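# Stand the mug upright on the coaster

## Task

Get the mug standing upright with its entire base resting on the coaster, then release it so that neither hand is touching it.

## Robot and tools

Robot: two arms on a table. left_arm carries a left hand (base near x=+0.009, y=+0.236) and right_arm a right hand (base near x=-0.017, y=-0.335). Both bases sit at table height and face +x. A post stands behind the arms. Scene frame: origin at table-top height midway between the nominal bases, +z up, +x out over the table, +y toward left_arm. Image left and right do not match the arm names.

Hand point: a spot 0.05 m in front of the palm and 0.15 m out from the wrist flange along the fingers. Its +z runs along the straight fingers and +y points out of the palm. +x runs across the palm away from the thumb on the right hand and toward the thumb on the left hand. Straight fingers extend 0.06-0.07 m past the point, and their centre lines lie 0.06 m behind it along -y. A bracket on the little-finger side of the wrist sticks out and can strike things.

One row = 28 numbers, each in [-1, 1], always for both arms: left dx, dy, dz, rx, ry, rz, then left thumb_turn, thumb_bend, index, middle, ring, little, force_limit, speed; then the same 14 for the right arm. The six pose numbers are offsets, not poses. They count from that arm's Hand target as it stood when the action or move began, along scene-frame axes. rx, ry, rz form one rotation vector, turning about the Hand target's position. Scale: 1.0 = 0.6 m or 180 degrees. Six zeros ask nothing new of that arm. At each step the commanded orientation is clipped to within 32 degrees of the measured one.

The six hand motor numbers are absolute targets: -1 open or straight, +1 closed. For thumb_turn, +1 puts the thumb in front of the palm and -1 beside it. force_limit runs from about 0 N at -1 to 10 N at +1 (15 N for the two thumb motors). speed rises from almost zero at -1 to full at +0.48 and stays full up to +1; full travel takes 0.49 s. No value means 'unchanged'. To keep a hand as it is, repeat the eight numbers of the last row actually carried out for it. If none has run yet, send its hand_measured plus hand_force_limit and hand_speed.

Gripping: with the thumb in front of the palm, the hand can wrap objects about 0.035-0.065 m thick. It can also grasp a handle down to about 0.025 m. The thumb tip and index pad can pinch a light object up to about 0.08 m. For a gentle grip, close at speed -0.94 or lower. To tighten, raise force_limit and send a target more closed than hand_measured. To loosen, send a target more open than it.

Tools:
- execute_actions(actions, cameras): actions is a list of actions. Each action is a table of up to 15 rows, one per 1/30 s step; a short table holds its last row. Every row of an action counts from that action's start pose. Images come only when actions is empty or cameras names some.
- move(target, speed, blend, blocking, cameras): target is one row, or up to 15 rows that all count from the same starting Hand targets. speed is the top path speed in m/s, 0.002-2.9, default 0.25; turning is capped at twice that in rad/s. Give one value, or one per target. blend is a corner-rounding distance in m; the default 0 stops at each target. Paths are straight, end together and are capped at 10 s. They do not avoid obstacles. Hand numbers in the first target are sent at the start; later ones are sent on arrival. blocking=false returns after about 0.5 s while the move continues.
- wait(seconds): 0-3600; sends nothing new.
- stop(): brakes a running move.
- zoom_image(camera, region): camera is cam_high, cam_left_wrist or cam_right_wrist. region is [x0, y0, x1, y1] in pixels, at most 504 by 504.
- show_instructions(): shows the reference pages.
- finished_scene(scene=1): ends the scene for good.

Results: end_effector_position (m) and end_effector_quat_wxyz in the scene frame, plus Hand target, which is the base for the next offsets. The hand point often rests short of its Hand target. The next execute_actions call, even with zeros, asks for it again; otherwise send the gap as an offset. Also listed: joint positions, velocities and torques. hand_measured, hand_stopped_by (moving, target, force, stalled, fault) and hand_load_n all follow the motor order; a positive load pushes a finger open. A grip is lost when the load falls to about 0. A move adds a 'move:' line (done, off_target, moving, held, fault; limits=paced or held). MOTOR HOT appears at 75 °C and a fault fold at 90 °C.

Cameras: cam_high is a fixed 672x504 overview. cam_left_wrist and cam_right_wrist are 672x504 fisheye cameras on the wrists.

Cautions: the mug is crockery. Never let it drop more than a few centimetres, and avoid even small drops. Do not release it while it is moving. Do not slam it into the table, the post or anything else, and avoid fast contacts and deep pushes past contact. Keep both hands and arms from pressing on each other. Keep everything on the table. Avoid arm stops, long stretched-out holds and pushing toward unreachable poses, which heat the motors. Something may briefly nudge loose objects. Before finishing, check that the mug stands upright fully on the coaster and both hands are clear.

Each tool is called after "Call:" as name([rows], argument=value, ...), one row to a line, values as JSON.

Reference images:

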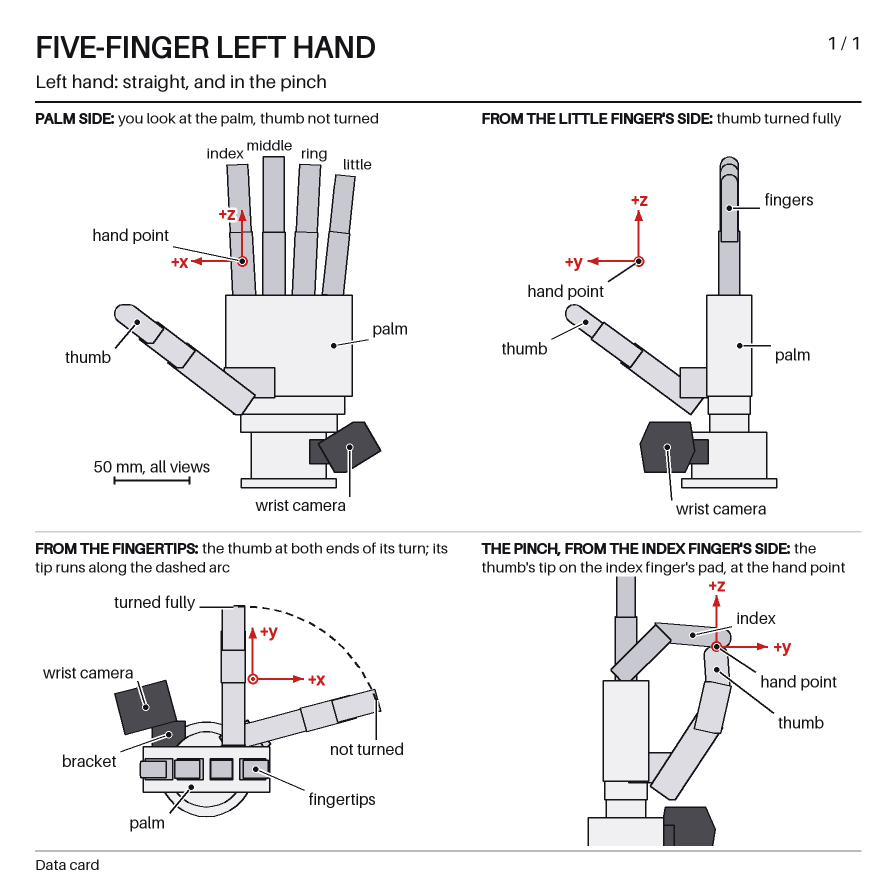

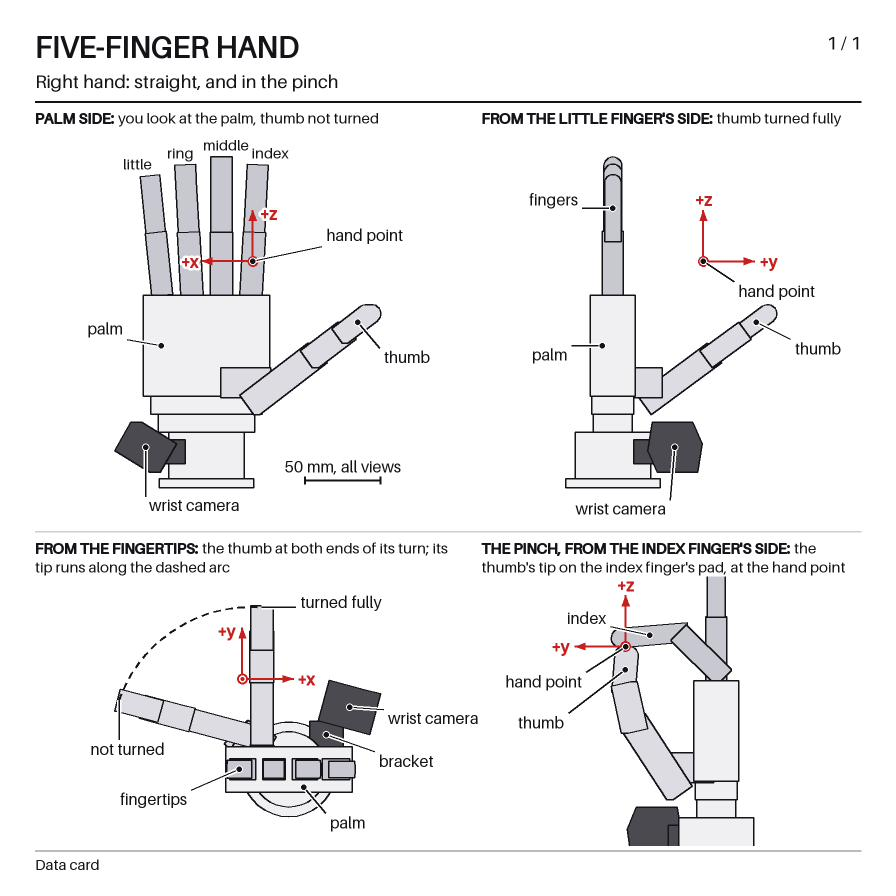

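## Session

Call:
execute_actions(actions=[])

Scene clock: 0.00 s.
left_arm: end_effector_position=(+0.5766, +0.2103, +0.1595) hand_measured=(-1.000, -1.000, -1.000, -1.000, -1.000, -1.000) hand_load_n=(+0.0, +0.0, +0.0, +0.0, +0.0, +0.0) hand_stopped_by=(target, target, target, target, target, target) hand_force_limit=0.00 hand_speed=-0.80 end_effector_quat_wxyz=(-0.100, +0.758, -0.316, +0.562) | right_arm: end_effector_position=(+0.2994, -0.1871, +0.1525) hand_measured=(-1.000, -1.000, -1.000, -1.000, -1.000, -1.000) hand_load_n=(+0.0, +0.0, +0.0, +0.0, +0.0, +0.0) hand_stopped_by=(target, target, target, target, target, target) hand_force_limit=0.00 hand_speed=-0.80 end_effector_quat_wxyz=(+0.402, +0.794, +0.431, +0.152)
Joint positions: left_arm=[0.195 1.941 1.28 0.277 0.381 -0.852] | right_arm=[0.989 1.932 1.428 -1.234 0.876 -1.49]
Joint velocities: within noise
Joint torques (N m): no reading
Heat: left arm: 30 °C; right arm: 29 °C.
Hand target: left_arm +0.5759, +0.2101, +0.1546; -0.097, +0.761, -0.316, +0.558 | right_arm +0.2993, -0.1872, +0.1512; +0.402, +0.793, +0.432, +0.150

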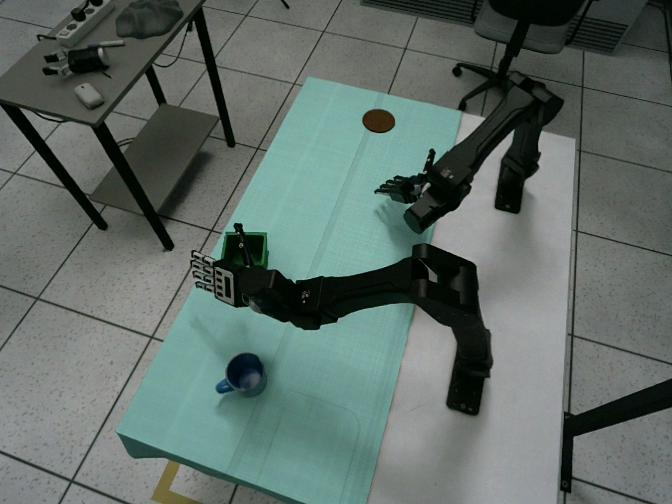

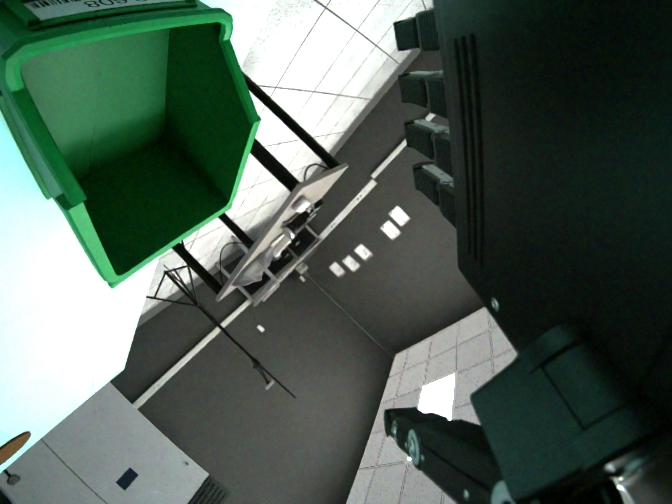

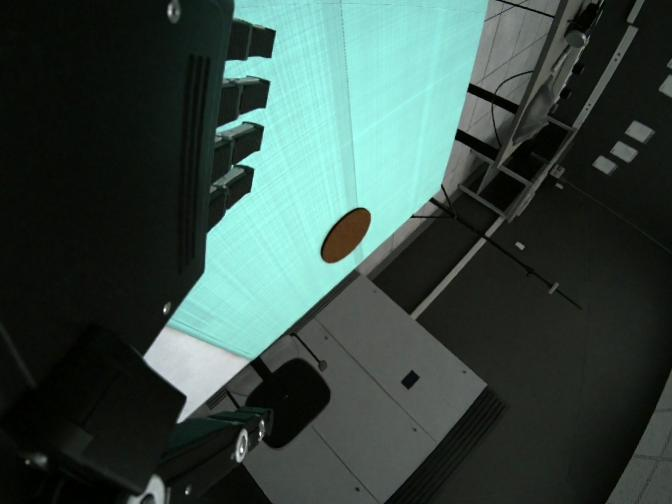

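Call:
zoom_image(camera="cam_high", region=[160, 300, 340, 440])

Call:
zoom_image(camera="cam_high", region=[330, 70, 480, 190])

Scaled by 2.800 from the camera's image (finer frame: 960x720).

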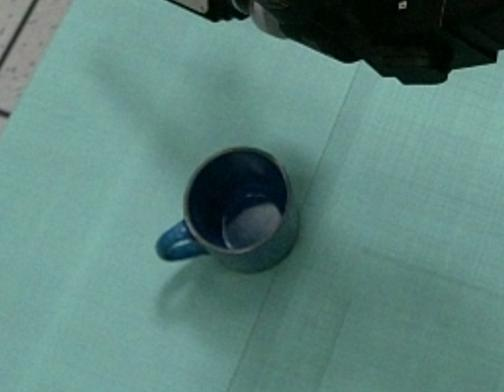

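Scaled by 3.360 from the camera's image (finer frame: 960x720).

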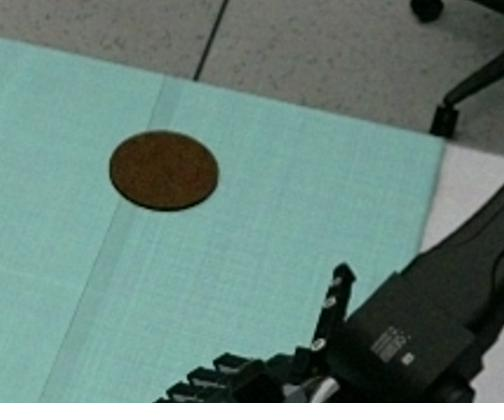

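Call:
move([
  [-0.06,0.083,0.142,0,0,0,1,-1,-0.7,-0.7,-1,-1,0,0,0,0,0,0,0,0,-1,-1,-1,-1,-1,-1,0,-0.8],
  [-0.193,0.333,0.142,0.2921,0.0538,-0.1874,1,-1,-0.7,-0.7,-1,-1,0,0,0,0,0,0,0,0,-1,-1,-1,-1,-1,-1,0,-0.8],
], blend=[0.03,0], cameras=["all"])

Scene clock: 271.50 s.
left_arm: end_effector_position=(+0.4561, +0.4065, +0.2573) hand_measured=(+1.000, -1.000, -0.700, -0.700, -1.000, -1.000) hand_load_n=(+0.0, +0.0, +0.0, +0.0, +0.0, +0.0) hand_stopped_by=(target, target, target, target, target, target) hand_force_limit=0.00 hand_speed=0.00 end_effector_quat_wxyz=(+0.254, -0.556, +0.728, -0.311) | right_arm: end_effector_position=(+0.2994, -0.1871, +0.1525) hand_measured=(-1.000, -1.000, -1.000, -1.000, -1.000, -1.000) hand_load_n=(+0.0, +0.0, +0.0, +0.0, +0.0, +0.0) hand_stopped_by=(target, target, target, target, target, target) hand_force_limit=0.00 hand_speed=-0.80 end_effector_quat_wxyz=(+0.402, +0.794, +0.431, +0.152)
Joint positions: left_arm=[0.562 2.266 2.775 -1.427 0.549 0.631] | right_arm=[0.989 1.932 1.428 -1.234 0.876 -1.49]
Joint torques (N m): left_arm=[-0.27 -8.5 7.3 1.04 0.3 0.08] | right_arm=[-0.16 -9.22 5.15 -0.11 0.53 0.02]
Heat: left arm: 33 °C; right arm: 26 °C.
Hand target: left_arm +0.4602, +0.4098, +0.2399; +0.233, -0.562, +0.733, -0.304 | right_arm +0.2993, -0.1872, +0.1512; +0.402, +0.793, +0.432, +0.150
Off the commanded pose: left_arm 0.018 m, 3 deg | right_arm 0.001 m, 0 deg.
move: off_target (left_arm)
cam_left_wrist: T_world_to_cam=[[0.53648, -0.40818, 0.73863, -0.27772], [-0.72936, -0.66455, 0.16251, 0.55976], [0.42453, -0.62591, -0.65423, 0.34287]] pos_world=[0.4117, 0.47323, 0.33848]

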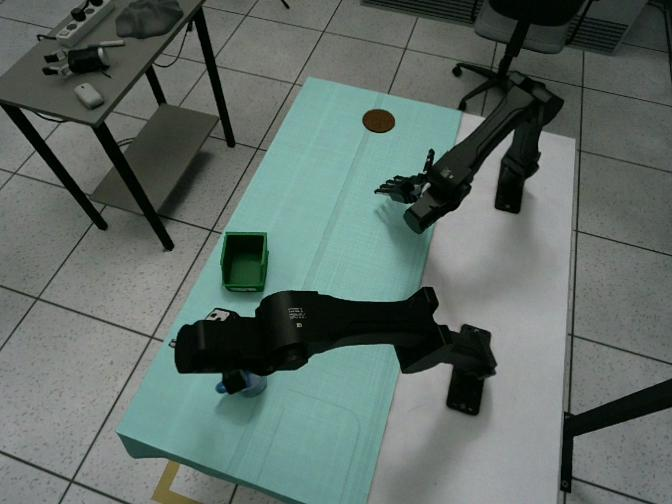

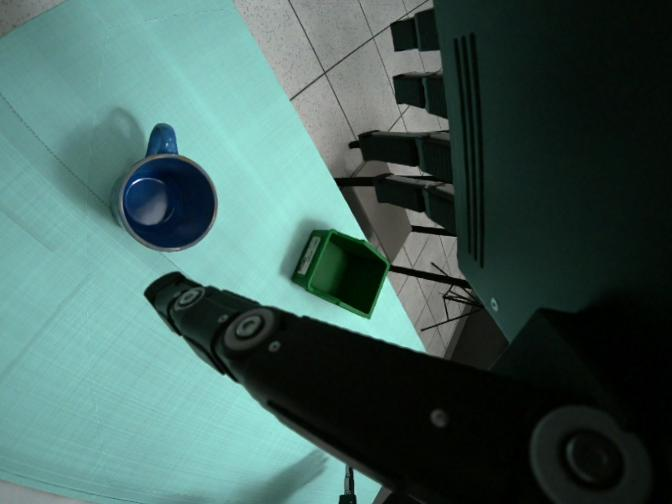

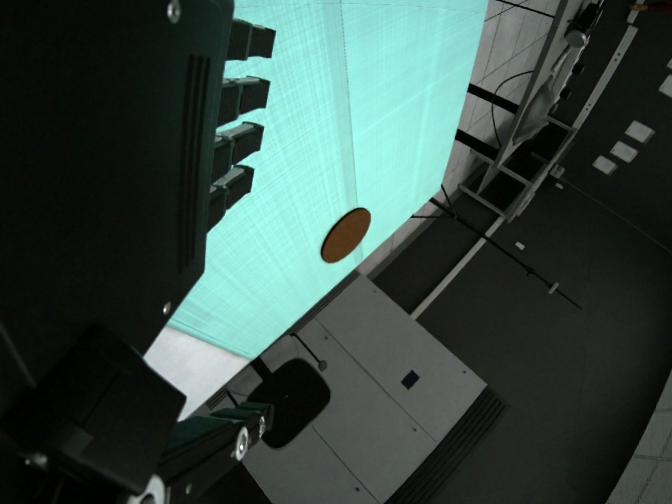

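Call:
zoom_image(camera="cam_left_wrist", region=[90, 100, 290, 340])

Scaled by 2.100 from the camera's image (finer frame: 960x720).

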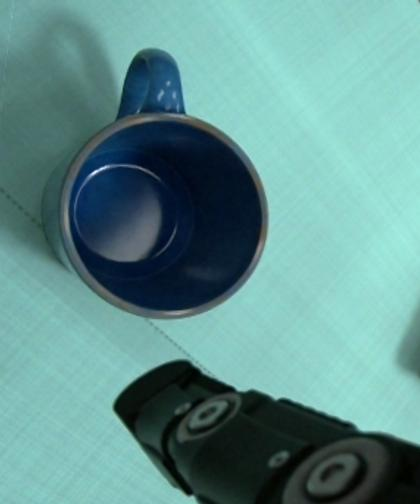

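Call:
move(target=[0.001,-0.0085,-0.1667,0,0,0,1,-1,-0.7,-0.7,-1,-1,0,0,0,0,0,0,0,0,-1,-1,-1,-1,-1,-1,0,-0.8], speed=0.2, cameras=["cam_left_wrist","cam_high"])

Scene clock: 370.53 s.
left_arm: end_effector_position=(+0.4641, +0.4058, +0.1370) hand_measured=(+1.000, -1.000, -0.700, -0.700, -1.000, -1.000) hand_load_n=(+0.0, -0.5, +0.0, +0.0, +0.0, +0.0) hand_stopped_by=(target, target, target, target, target, target) hand_force_limit=0.00 hand_speed=0.00 end_effector_quat_wxyz=(+0.230, -0.559, +0.735, -0.305) | right_arm: end_effector_position=(+0.2994, -0.1871, +0.1525) hand_measured=(-1.000, -1.000, -1.000, -1.000, -1.000, -1.000) hand_load_n=(+0.0, +0.0, +0.0, +0.0, +0.0, +0.0) hand_stopped_by=(target, target, target, target, target, target) hand_force_limit=0.00 hand_speed=-0.80 end_effector_quat_wxyz=(+0.402, +0.794, +0.431, +0.152)
Joint positions: left_arm=[0.548 2.053 1.916 -0.833 0.541 0.64] | right_arm=[0.989 1.932 1.428 -1.234 0.876 -1.49]
Joint torques (N m): left_arm=[0.12 -13.24 5.75 1.12 0.3 -0.04] | right_arm=[-0.16 -9.22 5.16 -0.12 0.53 0.02]
Heat: left arm: 30 °C; right arm: 26 °C.
Hand target: left_arm +0.4607, +0.4048, +0.1398; +0.233, -0.562, +0.733, -0.304 | right_arm +0.2993, -0.1872, +0.1512; +0.402, +0.793, +0.432, +0.150
Off the commanded pose: left_arm 0.004 m, 1 deg | right_arm 0.001 m, 0 deg.
move: done
cam_left_wrist: T_world_to_cam=[[0.56434, -0.40541, 0.71914, -0.20482], [-0.73103, -0.65014, 0.20716, 0.57346], [0.38356, -0.64262, -0.66326, 0.28732]] pos_world=[0.42461, 0.47443, 0.21907]
Images, in order (width x height): cam_high 672x504, cam_left_wrist 672x504.

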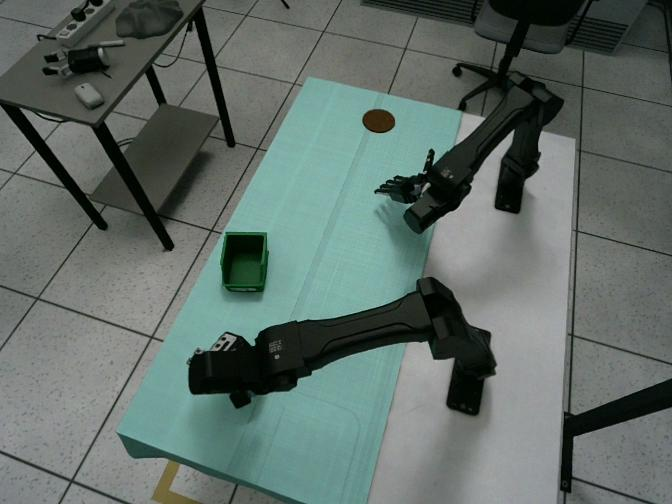

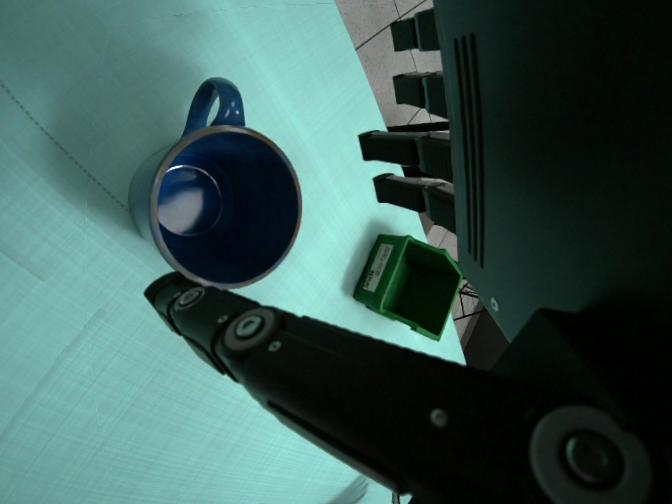

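Call:
zoom_image(camera="cam_left_wrist", region=[110, 60, 350, 330])

Scaled by 1.867 from the camera's image (finer frame: 960x720).

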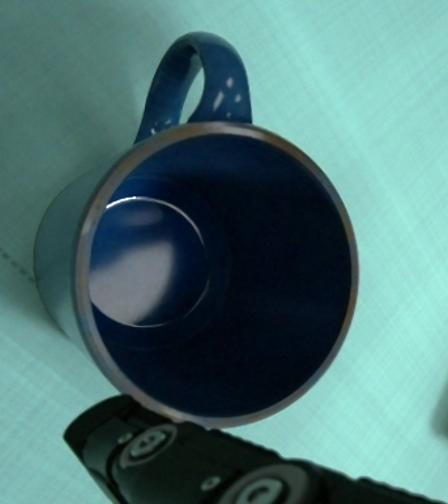

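Call:
move(target=[-0.0025,0.0102,-0.0417,0,0,0,1,-1,-0.7,-0.7,-1,-1,0,0,0,0,0,0,0,0,-1,-1,-1,-1,-1,-1,0,-0.8], speed=0.1, cameras=["cam_left_wrist"])

Call:
zoom_image(camera="cam_left_wrist", region=[130, 60, 450, 340])

Scene clock: 420.30 s.
left_arm: end_effector_position=(+0.4628, +0.4113, +0.1137) hand_measured=(+1.000, -1.000, -0.700, -0.700, -1.000, -1.000) hand_load_n=(+0.0, +0.0, +0.0, +0.0, +0.0, +0.0) hand_stopped_by=(target, target, target, target, target, target) hand_force_limit=0.00 hand_speed=0.00 end_effector_quat_wxyz=(+0.231, -0.564, +0.732, -0.304) | right_arm: end_effector_position=(+0.2994, -0.1871, +0.1525) hand_measured=(-1.000, -1.000, -1.000, -1.000, -1.000, -1.000) hand_load_n=(+0.0, +0.0, +0.0, +0.0, +0.0, +0.0) hand_stopped_by=(target, target, target, target, target, target) hand_force_limit=0.00 hand_speed=-0.80 end_effector_quat_wxyz=(+0.402, +0.794, +0.431, +0.152)
Joint positions: left_arm=[0.559 2.053 1.824 -0.744 0.541 0.64] | right_arm=[0.989 1.932 1.428 -1.234 0.876 -1.49]
Joint torques (N m): left_arm=[0.28 -13.08 5.81 1.12 0.38 0.07] | right_arm=[-0.16 -9.22 5.15 -0.11 0.53 0.03]
Heat: left arm: 31 °C; right arm: 25 °C.
Hand target: left_arm +0.4593, +0.4109, +0.1149; +0.233, -0.562, +0.733, -0.304 | right_arm +0.2993, -0.1872, +0.1512; +0.402, +0.793, +0.432, +0.150
Off the commanded pose: left_arm 0.004 m, 0 deg | right_arm 0.001 m, 0 deg.
move: done
cam_left_wrist: T_world_to_cam=[[0.57, -0.39859, 0.71849, -0.19051], [-0.7236, -0.65776, 0.20916, 0.58032], [0.38922, -0.63912, -0.66334, 0.2719]] pos_world=[0.42269, 0.47955, 0.19586]

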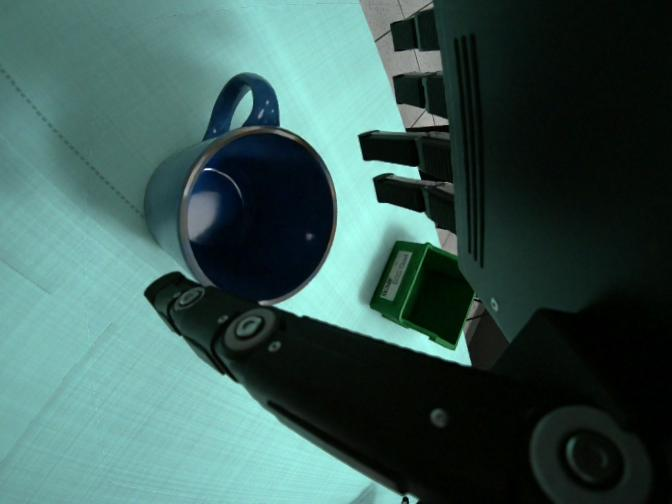

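Scaled by 1.575 from the camera's image (finer frame: 960x720).

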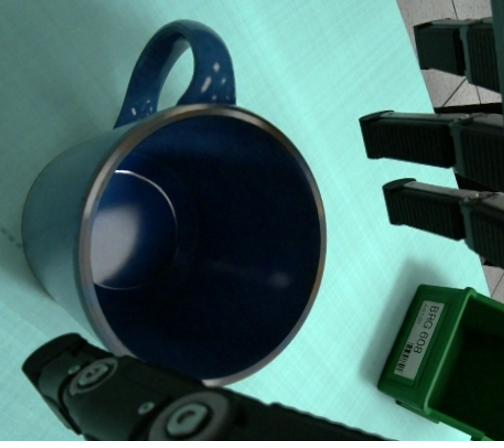

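Call:
move(target=[-0.002,0.0008,-0.0733,0,0,0,1,-1,-0.7,-0.7,-1,-1,0,0,0,0,0,0,0,0,-1,-1,-1,-1,-1,-1,0,-0.8], speed=0.08, cameras=["cam_left_wrist"])

Call:
zoom_image(camera="cam_left_wrist", region=[130, 60, 490, 340])

Scene clock: 464.07 s.
left_arm: end_effector_position=(+0.4624, +0.4112, +0.0745) hand_measured=(+1.000, -1.000, -0.700, -0.700, -1.000, -1.000) hand_load_n=(+0.5, +0.0, +0.0, +0.0, +0.0, +0.0) hand_stopped_by=(target, target, target, target, target, target) hand_force_limit=0.00 hand_speed=0.00 end_effector_quat_wxyz=(+0.236, -0.561, +0.733, -0.304) | right_arm: end_effector_position=(+0.2994, -0.1871, +0.1525) hand_measured=(-1.000, -1.000, -1.000, -1.000, -1.000, -1.000) hand_load_n=(+0.0, +0.0, +0.0, -0.5, +0.0, +0.0) hand_stopped_by=(target, target, target, target, target, target) hand_force_limit=0.00 hand_speed=-0.80 end_effector_quat_wxyz=(+0.402, +0.794, +0.431, +0.152)
Joint positions: left_arm=[0.559 2.053 1.665 -0.576 0.541 0.643] | right_arm=[0.989 1.932 1.428 -1.234 0.876 -1.49]
Joint torques (N m): left_arm=[0.44 -12.05 5.86 1.15 0.37 0.09] | right_arm=[-0.16 -9.22 5.16 -0.11 0.53 0.02]
Heat: left arm: 31 °C; right arm: 25 °C.
Hand target: left_arm +0.4580, +0.4113, +0.0708; +0.233, -0.562, +0.733, -0.304 | right_arm +0.2993, -0.1872, +0.1512; +0.402, +0.793, +0.432, +0.150
Off the commanded pose: left_arm 0.006 m, 0 deg | right_arm 0.001 m, 0 deg.
move: done
cam_left_wrist: T_world_to_cam=[[0.5629, -0.40495, 0.72052, -0.15633], [-0.72681, -0.65762, 0.19821, 0.59052], [0.39357, -0.63525, -0.6645, 0.24243]] pos_world=[0.42178, 0.47904, 0.15669]

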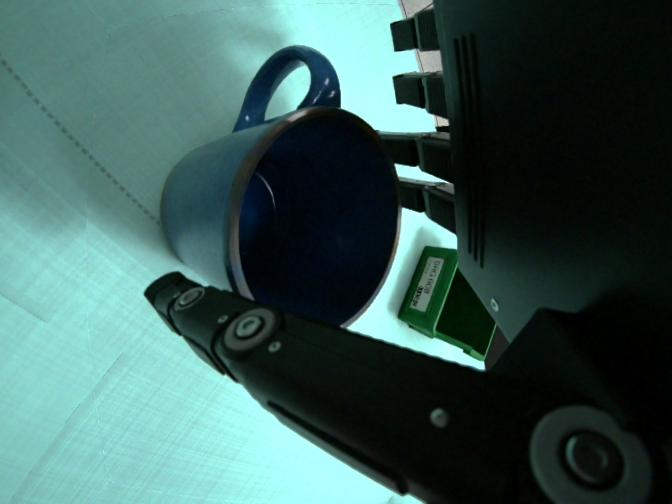

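Scaled by 1.400 from the camera's image (finer frame: 960x720).

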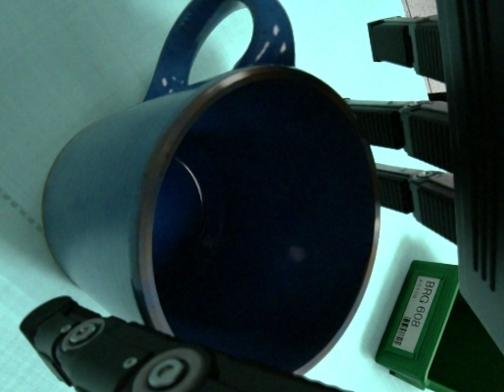

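Call:
move(target=[0,0,0,0,0,0,1,-0.5,-0.35,-0.35,-1,-1,-0.3,-0.94,0,0,0,0,0,0,-1,-1,-1,-1,-1,-1,0,-0.8], cameras=["cam_left_wrist"])

Scene clock: 496.17 s.
left_arm: end_effector_position=(+0.4624, +0.4120, +0.0746) hand_measured=(+1.000, -0.848, -0.386, -0.392, -1.000, -1.000) hand_load_n=(+0.5, +7.0, +4.0, +3.5, +0.5, +0.0) hand_stopped_by=(target, force, force, force, target, target) hand_force_limit=-0.30 hand_speed=-0.94 end_effector_quat_wxyz=(+0.236, -0.561, +0.733, -0.304) | right_arm: end_effector_position=(+0.2994, -0.1871, +0.1525) hand_measured=(-1.000, -1.000, -1.000, -1.000, -1.000, -1.000) hand_load_n=(+0.0, +0.0, +0.0, +0.0, +0.0, +0.0) hand_stopped_by=(target, target, target, target, target, target) hand_force_limit=0.00 hand_speed=-0.80 end_effector_quat_wxyz=(+0.402, +0.794, +0.431, +0.152)
Joint positions: left_arm=[0.561 2.053 1.665 -0.574 0.541 0.643] | right_arm=[0.989 1.932 1.428 -1.234 0.876 -1.49]
Joint torques (N m): left_arm=[0.24 -12.16 5.87 1.17 0.41 0.1] | right_arm=[-0.14 -9.21 5.16 -0.11 0.53 0.02]
Heat: left arm: 30 °C; right arm: 25 °C.
Hand target: left_arm +0.4579, +0.4114, +0.0708; +0.233, -0.562, +0.733, -0.304 | right_arm +0.2993, -0.1872, +0.1512; +0.402, +0.793, +0.432, +0.150
Off the commanded pose: left_arm 0.006 m, 0 deg | right_arm 0.001 m, 0 deg.
move: done
cam_left_wrist: T_world_to_cam=[[0.56262, -0.40449, 0.721, -0.15618], [-0.72615, -0.65867, 0.19711, 0.59121], [0.39517, -0.63446, -0.66431, 0.24194]] pos_world=[0.42157, 0.47974, 0.15679]

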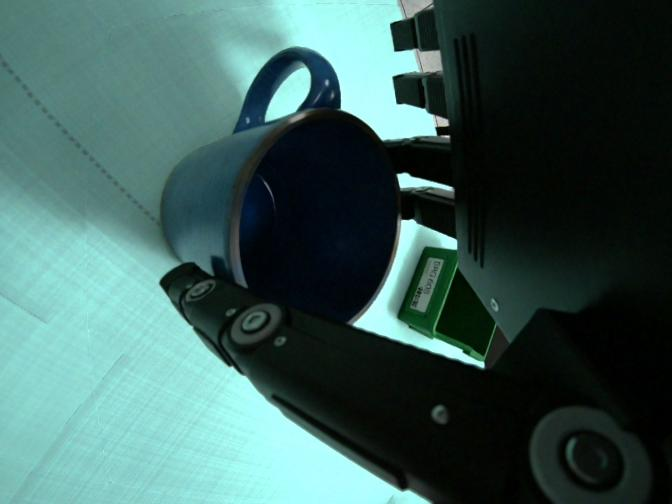

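Call:
move(target=[0,0,0,0,0,0,1,-0.4,-0.25,-0.25,-1,-1,0.1,-0.94,0,0,0,0,0,0,-1,-1,-1,-1,-1,-1,0,-0.8])

Scene clock: 503.53 s.
left_arm: end_effector_position=(+0.4625, +0.4120, +0.0746) hand_measured=(+1.000, -0.846, -0.376, -0.376, -1.000, -1.000) hand_load_n=(+1.0, +9.5, +5.5, +6.5, +0.0, +0.0) hand_stopped_by=(target, force, force, force, target, target) hand_force_limit=0.10 hand_speed=-0.94 end_effector_quat_wxyz=(+0.237, -0.561, +0.733, -0.304) | right_arm: end_effector_position=(+0.2994, -0.1871, +0.1525) hand_measured=(-1.000, -1.000, -1.000, -1.000, -1.000, -1.000) hand_load_n=(+0.0, +0.0, +0.0, +0.0, +0.0, +0.0) hand_stopped_by=(target, target, target, target, target, target) hand_force_limit=0.00 hand_speed=-0.80 end_effector_quat_wxyz=(+0.402, +0.794, +0.431, +0.152)
Joint positions: left_arm=[0.561 2.053 1.665 -0.574 0.541 0.643] | right_arm=[0.989 1.932 1.428 -1.234 0.876 -1.49]
Joint torques (N m): left_arm=[0.17 -12.14 5.83 1.16 0.39 0.11] | right_arm=[-0.14 -9.22 5.15 -0.11 0.53 0.02]
Heat: left arm: 29 °C; right arm: 25 °C.
Hand target: left_arm +0.4580, +0.4114, +0.0708; +0.233, -0.562, +0.733, -0.304 | right_arm +0.2993, -0.1872, +0.1512; +0.402, +0.793, +0.432, +0.150
Off the commanded pose: left_arm 0.006 m, 0 deg | right_arm 0.001 m, 0 deg.
move: done

Call:
move(target=[0,0,0.05,0,0,0,1,-0.4,-0.25,-0.25,-1,-1,0.1,-0.94,0,0,0,0,0,0,-1,-1,-1,-1,-1,-1,0,-0.8], speed=0.05, cameras=["cam_left_wrist","cam_high"])

Scene clock: 512.53 s.
left_arm: end_effector_position=(+0.4489, +0.4060, +0.0799) hand_measured=(+1.000, -0.846, -0.376, -0.376, -1.000, -1.000) hand_load_n=(+0.5, +10.0, +5.5, +6.5, +0.0, +0.0) hand_stopped_by=(target, force, force, force, target, target) hand_force_limit=0.10 hand_speed=-0.94 end_effector_quat_wxyz=(+0.207, -0.575, +0.734, -0.296) | right_arm: end_effector_position=(+0.2994, -0.1871, +0.1525) hand_measured=(-1.000, -1.000, -1.000, -1.000, -1.000, -1.000) hand_load_n=(+0.0, +0.0, +0.0, +0.0, +0.0, +0.0) hand_stopped_by=(target, target, target, target, target, target) hand_force_limit=0.00 hand_speed=-0.80 end_effector_quat_wxyz=(+0.402, +0.794, +0.431, +0.152)
Joint positions: left_arm=[0.561 2.053 1.711 -0.689 0.53 0.646] | right_arm=[0.989 1.932 1.428 -1.234 0.876 -1.49]
Joint torques (N m): left_arm=[0.36 -13.27 10.36 1.08 0.52 0.06] | right_arm=[-0.16 -9.22 5.16 -0.11 0.53 0.02]
Heat: left arm: 29 °C; right arm: 25 °C.
Hand target: left_arm +0.4580, +0.4114, +0.1009; +0.233, -0.562, +0.733, -0.304 | right_arm +0.2993, -0.1872, +0.1512; +0.402, +0.793, +0.432, +0.150
Off the commanded pose: left_arm 0.023 m, 4 deg | right_arm 0.001 m, 0 deg.
move: off_target (left_arm)
cam_left_wrist: T_world_to_cam=[[0.6089, -0.38299, 0.69466, -0.18227], [-0.70887, -0.65573, 0.25984, 0.56244], [0.356, -0.65065, -0.67076, 0.27171]] pos_world=[0.41296, 0.47579, 0.16273]
Images, in order (width x height): cam_high 672x504, cam_left_wrist 672x504.

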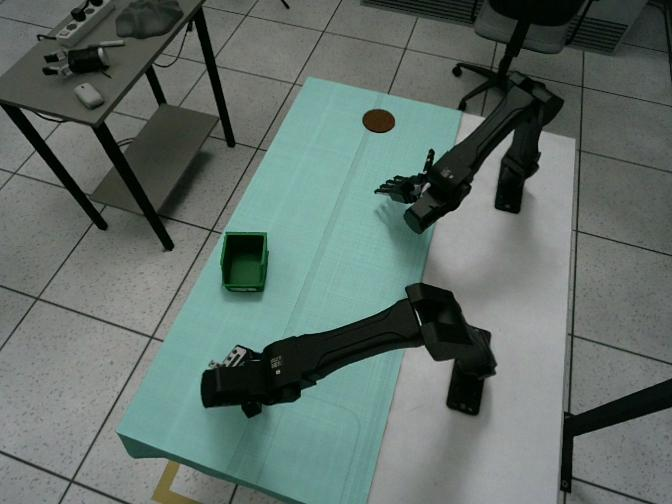

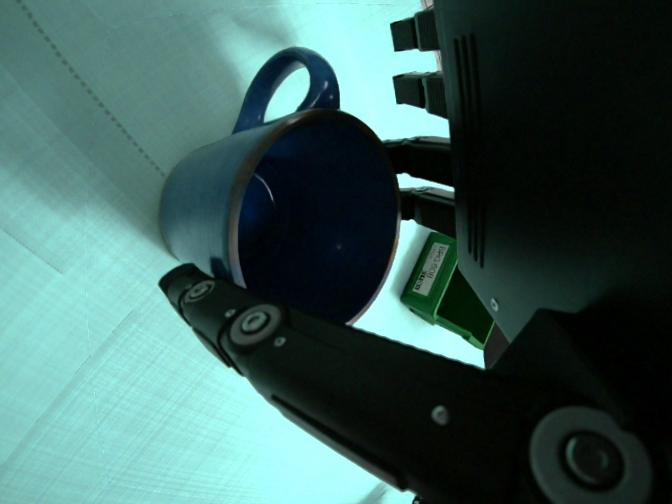

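Call:
execute_actions([
  [[0,0,0,0,0,0,1,-0.4,-0.25,-0.25,-1,-1,0.1,-0.94,0,0,0,0,0,0,-1,-1,-1,-1,-1,-1,0,-0.8]],
  [[0,0,0,0,0,0,1,-0.4,-0.25,-0.25,-1,-1,0.1,-0.94,0,0,0,0,0,0,-1,-1,-1,-1,-1,-1,0,-0.8]],
], cameras=["cam_left_wrist","cam_high"])

Scene clock: 528.33 s.
left_arm: end_effector_position=(+0.4488, +0.4060, +0.0799) hand_measured=(+1.000, -0.846, -0.376, -0.376, -1.000, -1.000) hand_load_n=(+1.0, +10.0, +5.0, +6.5, +0.0, +0.0) hand_stopped_by=(target, force, force, force, target, target) hand_force_limit=0.10 hand_speed=-0.94 end_effector_quat_wxyz=(+0.206, -0.575, +0.734, -0.296) | right_arm: end_effector_position=(+0.2994, -0.1871, +0.1525) hand_measured=(-1.000, -1.000, -1.000, -1.000, -1.000, -1.000) hand_load_n=(+0.0, +0.0, +0.0, +0.0, +0.0, +0.0) hand_stopped_by=(target, target, target, target, target, target) hand_force_limit=0.00 hand_speed=-0.80 end_effector_quat_wxyz=(+0.402, +0.794, +0.431, +0.152)
Joint positions: left_arm=[0.561 2.053 1.711 -0.69 0.53 0.646] | right_arm=[0.989 1.932 1.428 -1.234 0.876 -1.49]
Joint torques (N m): left_arm=[0.28 -13.33 10.5 1.11 0.49 0.05] | right_arm=[-0.16 -9.21 5.16 -0.11 0.53 0.02]
Heat: left arm: 29 °C; right arm: 25 °C.
Hand target: left_arm +0.4580, +0.4114, +0.1009; +0.233, -0.562, +0.733, -0.304 | right_arm +0.2993, -0.1872, +0.1512; +0.402, +0.793, +0.432, +0.150
Off the commanded pose: left_arm 0.024 m, 4 deg | right_arm 0.001 m, 0 deg.
Step readings (end_effector_position of left_arm | right_arm):
0: (+0.4488, +0.4060, +0.0799) | (+0.2994, -0.1871, +0.1525)
1: (+0.4488, +0.4060, +0.0799) | (+0.2994, -0.1871, +0.1525)
2: (+0.4488, +0.4060, +0.0799) | (+0.2994, -0.1871, +0.1525)
4: (+0.4488, +0.4060, +0.0799) | (+0.2994, -0.1871, +0.1525)
8: (+0.4488, +0.4060, +0.0799) | (+0.2994, -0.1871, +0.1525)
15: (+0.4488, +0.4060, +0.0799) | (+0.2994, -0.1871, +0.1525)
16: (+0.4488, +0.4060, +0.0799) | (+0.2994, -0.1871, +0.1525)
17: (+0.4488, +0.4060, +0.0799) | (+0.2994, -0.1871, +0.1525)
19: (+0.4488, +0.4060, +0.0799) | (+0.2994, -0.1871, +0.1525)
23: (+0.4488, +0.4060, +0.0799) | (+0.2994, -0.1871, +0.1525)
30: (+0.4488, +0.4060, +0.0799) | (+0.2994, -0.1871, +0.1525)
cam_left_wrist: T_world_to_cam=[[0.60901, -0.38286, 0.69464, -0.18235], [-0.70888, -0.6556, 0.26016, 0.56219], [0.3558, -0.65085, -0.67067, 0.27184]] pos_world=[0.41286, 0.47569, 0.16273]
Images, in order (width x height): cam_high 672x504, cam_left_wrist 672x504.

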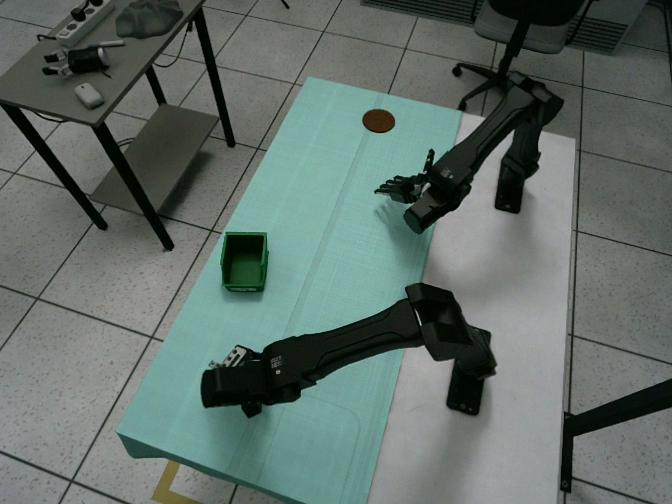

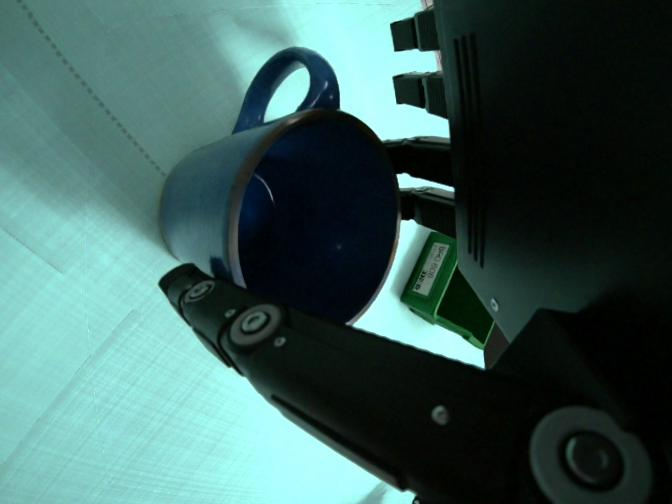

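Call:
move(target=[0,0,0.0667,0,0,0,1,-0.4,-0.25,-0.25,-1,-1,0.1,-0.94,0,0,0,0,0,0,-1,-1,-1,-1,-1,-1,0,-0.8], speed=0.06, cameras=["cam_left_wrist","cam_high"])

Scene clock: 566.03 s.
left_arm: end_effector_position=(+0.4506, +0.4073, +0.1223) hand_measured=(+1.000, -0.846, -0.376, -0.376, -1.000, -1.000) hand_load_n=(+1.0, +10.0, +5.5, +6.5, +0.0, +0.0) hand_stopped_by=(target, force, force, force, target, target) hand_force_limit=0.10 hand_speed=-0.94 end_effector_quat_wxyz=(+0.209, -0.574, +0.734, -0.295) | right_arm: end_effector_position=(+0.2994, -0.1871, +0.1525) hand_measured=(-1.000, -1.000, -1.000, -1.000, -1.000, -1.000) hand_load_n=(+0.5, +0.0, +0.0, +0.0, +0.0, +0.0) hand_stopped_by=(target, target, target, target, target, target) hand_force_limit=0.00 hand_speed=-0.80 end_effector_quat_wxyz=(+0.402, +0.794, +0.431, +0.152)
Joint positions: left_arm=[0.561 2.053 1.878 -0.851 0.529 0.646] | right_arm=[0.989 1.932 1.428 -1.234 0.876 -1.49]
Joint torques (N m): left_arm=[0.14 -12.83 10.35 1.13 0.52 0.04] | right_arm=[-0.16 -9.21 5.16 -0.11 0.53 0.02]
Heat: left arm: 29 °C; right arm: 25 °C.
Hand target: left_arm +0.4580, +0.4114, +0.1409; +0.233, -0.562, +0.733, -0.304 | right_arm +0.2993, -0.1872, +0.1512; +0.402, +0.793, +0.432, +0.150
Off the commanded pose: left_arm 0.020 m, 3 deg | right_arm 0.001 m, 0 deg.
move: off_target (left_arm)
cam_left_wrist: T_world_to_cam=[[0.60612, -0.38549, 0.69571, -0.21012], [-0.70976, -0.65692, 0.25436, 0.55496], [0.35897, -0.64795, -0.67178, 0.29804]] pos_world=[0.41425, 0.47668, 0.20524]
Images, in order (width x height): cam_high 672x504, cam_left_wrist 672x504.

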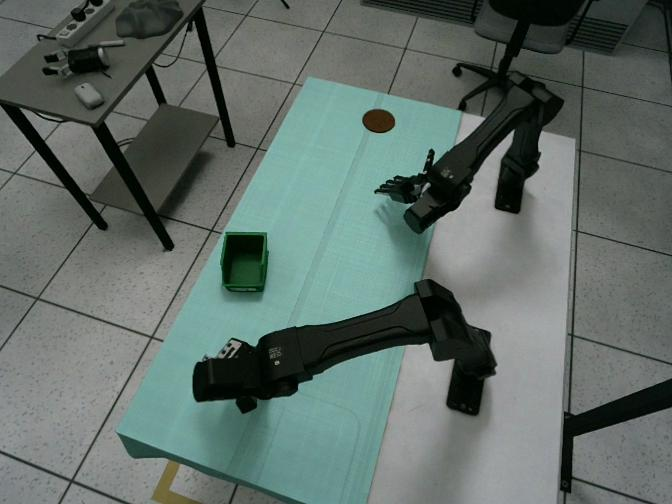

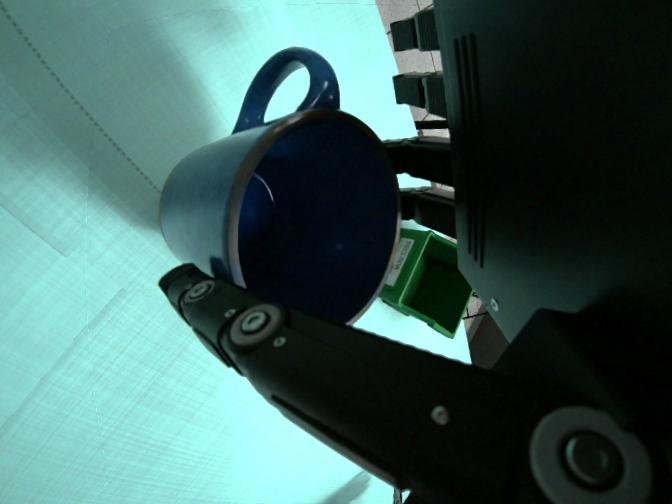

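Call:
move([
  [0,0,0,0,0,0,1,-0.4,-0.25,-0.25,-1,-1,0.1,-0.94,0,-0.133,0.167,0,0,0,1,-1,-0.7,-0.7,-1,-1,0,0],
  [0,0,0,0,0,0,1,-0.4,-0.25,-0.25,-1,-1,0.1,-0.94,0.051,-0.288,0.165,0.6232,-0.3001,-0.6206,1,-1,-0.7,-0.7,-1,-1,0,0],
], speed=0.3, blend=[0.03,0], cameras=["all"])

Scene clock: 647.60 s.
left_arm: end_effector_position=(+0.4505, +0.4073, +0.1223) hand_measured=(+1.000, -0.846, -0.376, -0.376, -1.000, -1.000) hand_load_n=(+1.0, +9.5, +5.5, +6.5, +0.0, +0.0) hand_stopped_by=(target, force, force, force, target, target) hand_force_limit=0.10 hand_speed=-0.94 end_effector_quat_wxyz=(+0.209, -0.574, +0.734, -0.295) | right_arm: end_effector_position=(+0.3327, -0.3599, +0.2532) hand_measured=(+1.000, -1.000, -0.700, -0.700, -1.000, -1.000) hand_load_n=(+0.0, +0.0, +0.0, -0.5, +0.0, +0.0) hand_stopped_by=(target, target, target, target, target, target) hand_force_limit=0.00 hand_speed=0.00 end_effector_quat_wxyz=(+0.244, -0.598, +0.704, -0.296)
Joint positions: left_arm=[0.561 2.053 1.878 -0.851 0.529 0.646] | right_arm=[-0.16 1.393 1.597 -0.987 0.018 0.002]
Joint torques (N m): left_arm=[0.2 -12.97 10.48 1.14 0.52 0.08] | right_arm=[-0.87 -6.22 4.52 1.3 -0.06 0.11]
Heat: left arm: 29 °C; right arm: 24 °C.
Hand target: left_arm +0.4580, +0.4114, +0.1409; +0.233, -0.562, +0.733, -0.304 | right_arm +0.3298, -0.3599, +0.2502; +0.246, -0.594, +0.707, -0.292
Off the commanded pose: left_arm 0.020 m, 3 deg | right_arm 0.004 m, 1 deg.
move: done
cam_left_wrist: T_world_to_cam=[[0.60635, -0.38536, 0.69558, -0.21019], [-0.70966, -0.6569, 0.25469, 0.55477], [0.35878, -0.64806, -0.67179, 0.29821]] pos_world=[0.41415, 0.47668, 0.20524]
cam_right_wrist: T_world_to_cam=[[-0.67696, -0.1842, -0.71259, 0.34176], [-0.41809, 0.89305, 0.16634, 0.41628], [0.60574, 0.41054, -0.68157, 0.23587]] pos_world=[0.26253, -0.40563, 0.33505]

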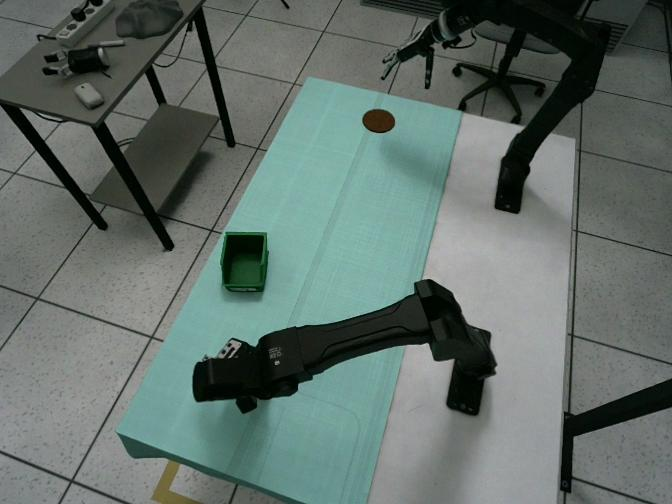

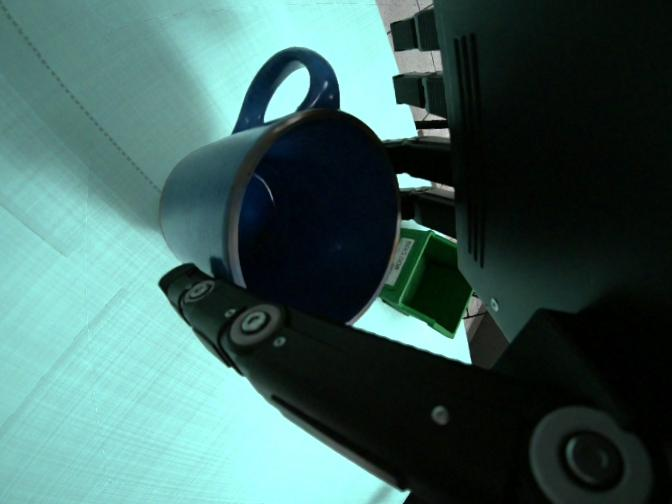

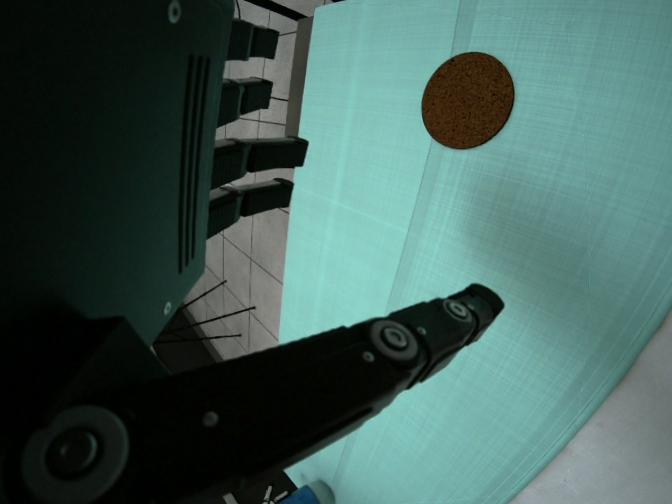

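Call:
move(target=[-0.1565,-0.783,0.0167,0,0,0,1,-0.4,-0.25,-0.25,-1,-1,0.1,-0.94,0,0,0,0,0,0,1,-1,-0.7,-0.7,-1,-1,0,0], speed=0.2, cameras=["all"])

Scene clock: 663.57 s.
left_arm: end_effector_position=(+0.3518, -0.0509, +0.1445) hand_measured=(+1.000, -0.846, -0.376, -0.376, -1.000, -1.000) hand_load_n=(+1.0, +9.5, +5.5, +6.5, +0.0, +0.0) hand_stopped_by=(target, force, force, force, target, target) hand_force_limit=0.10 hand_speed=-0.94 end_effector_quat_wxyz=(+0.227, -0.558, +0.744, -0.290) | right_arm: end_effector_position=(+0.3329, -0.3599, +0.2534) hand_measured=(+1.000, -1.000, -0.700, -0.700, -1.000, -1.000) hand_load_n=(+0.0, +0.0, +0.0, +0.0, +0.0, +0.0) hand_stopped_by=(target, target, target, target, target, target) hand_force_limit=0.00 hand_speed=0.00 end_effector_quat_wxyz=(+0.244, -0.598, +0.704, -0.296)
Joint positions: left_arm=[-0.723 1.703 1.482 -0.651 -0.312 -0.33] | right_arm=[-0.16 1.393 1.597 -0.986 0.018 0.003]
Joint torques (N m): left_arm=[0.13 -7.15 11.21 1.54 -0.34 -0.1] | right_arm=[-0.87 -6.23 4.51 1.26 -0.06 0.08]
Heat: left arm: 30 °C; right arm: 26 °C.
Hand target: left_arm +0.3641, -0.0585, +0.1509; +0.233, -0.562, +0.733, -0.304 | right_arm +0.3299, -0.3600, +0.2502; +0.246, -0.594, +0.708, -0.292
Off the commanded pose: left_arm 0.016 m, 2 deg | right_arm 0.004 m, 1 deg.
move: off_target (left_arm)
cam_left_wrist: T_world_to_cam=[[0.57891, -0.42722, 0.69452, -0.33469], [-0.73096, -0.64936, 0.20985, 0.19255], [0.36134, -0.62914, -0.68819, 0.05409]] pos_world=[0.31496, 0.01608, 0.22927]
cam_right_wrist: T_world_to_cam=[[-0.67646, -0.1835, -0.71325, 0.3422], [-0.41775, 0.89319, 0.1664, 0.41627], [0.60654, 0.41053, -0.68087, 0.23536]] pos_world=[0.26263, -0.40563, 0.33505]

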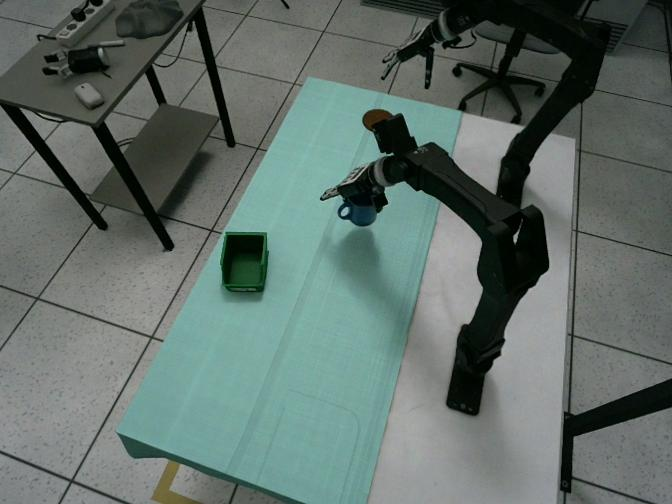

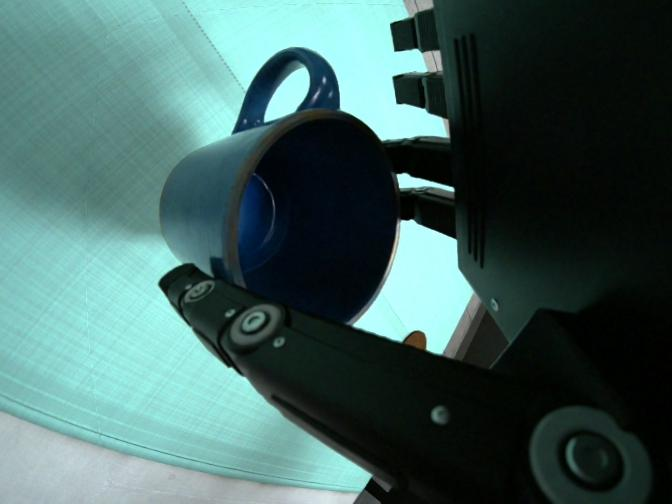

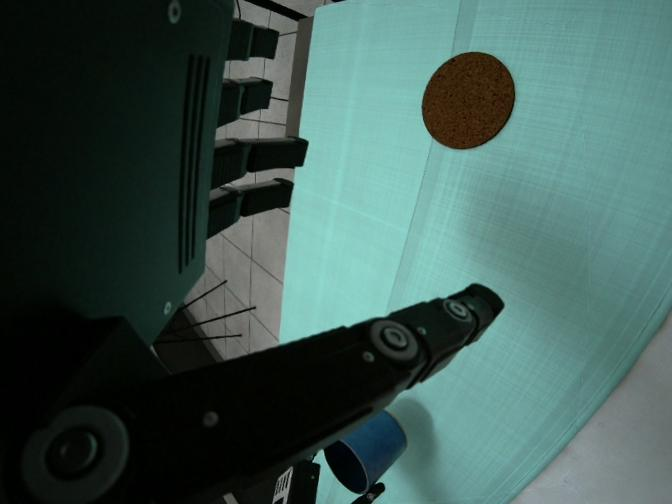

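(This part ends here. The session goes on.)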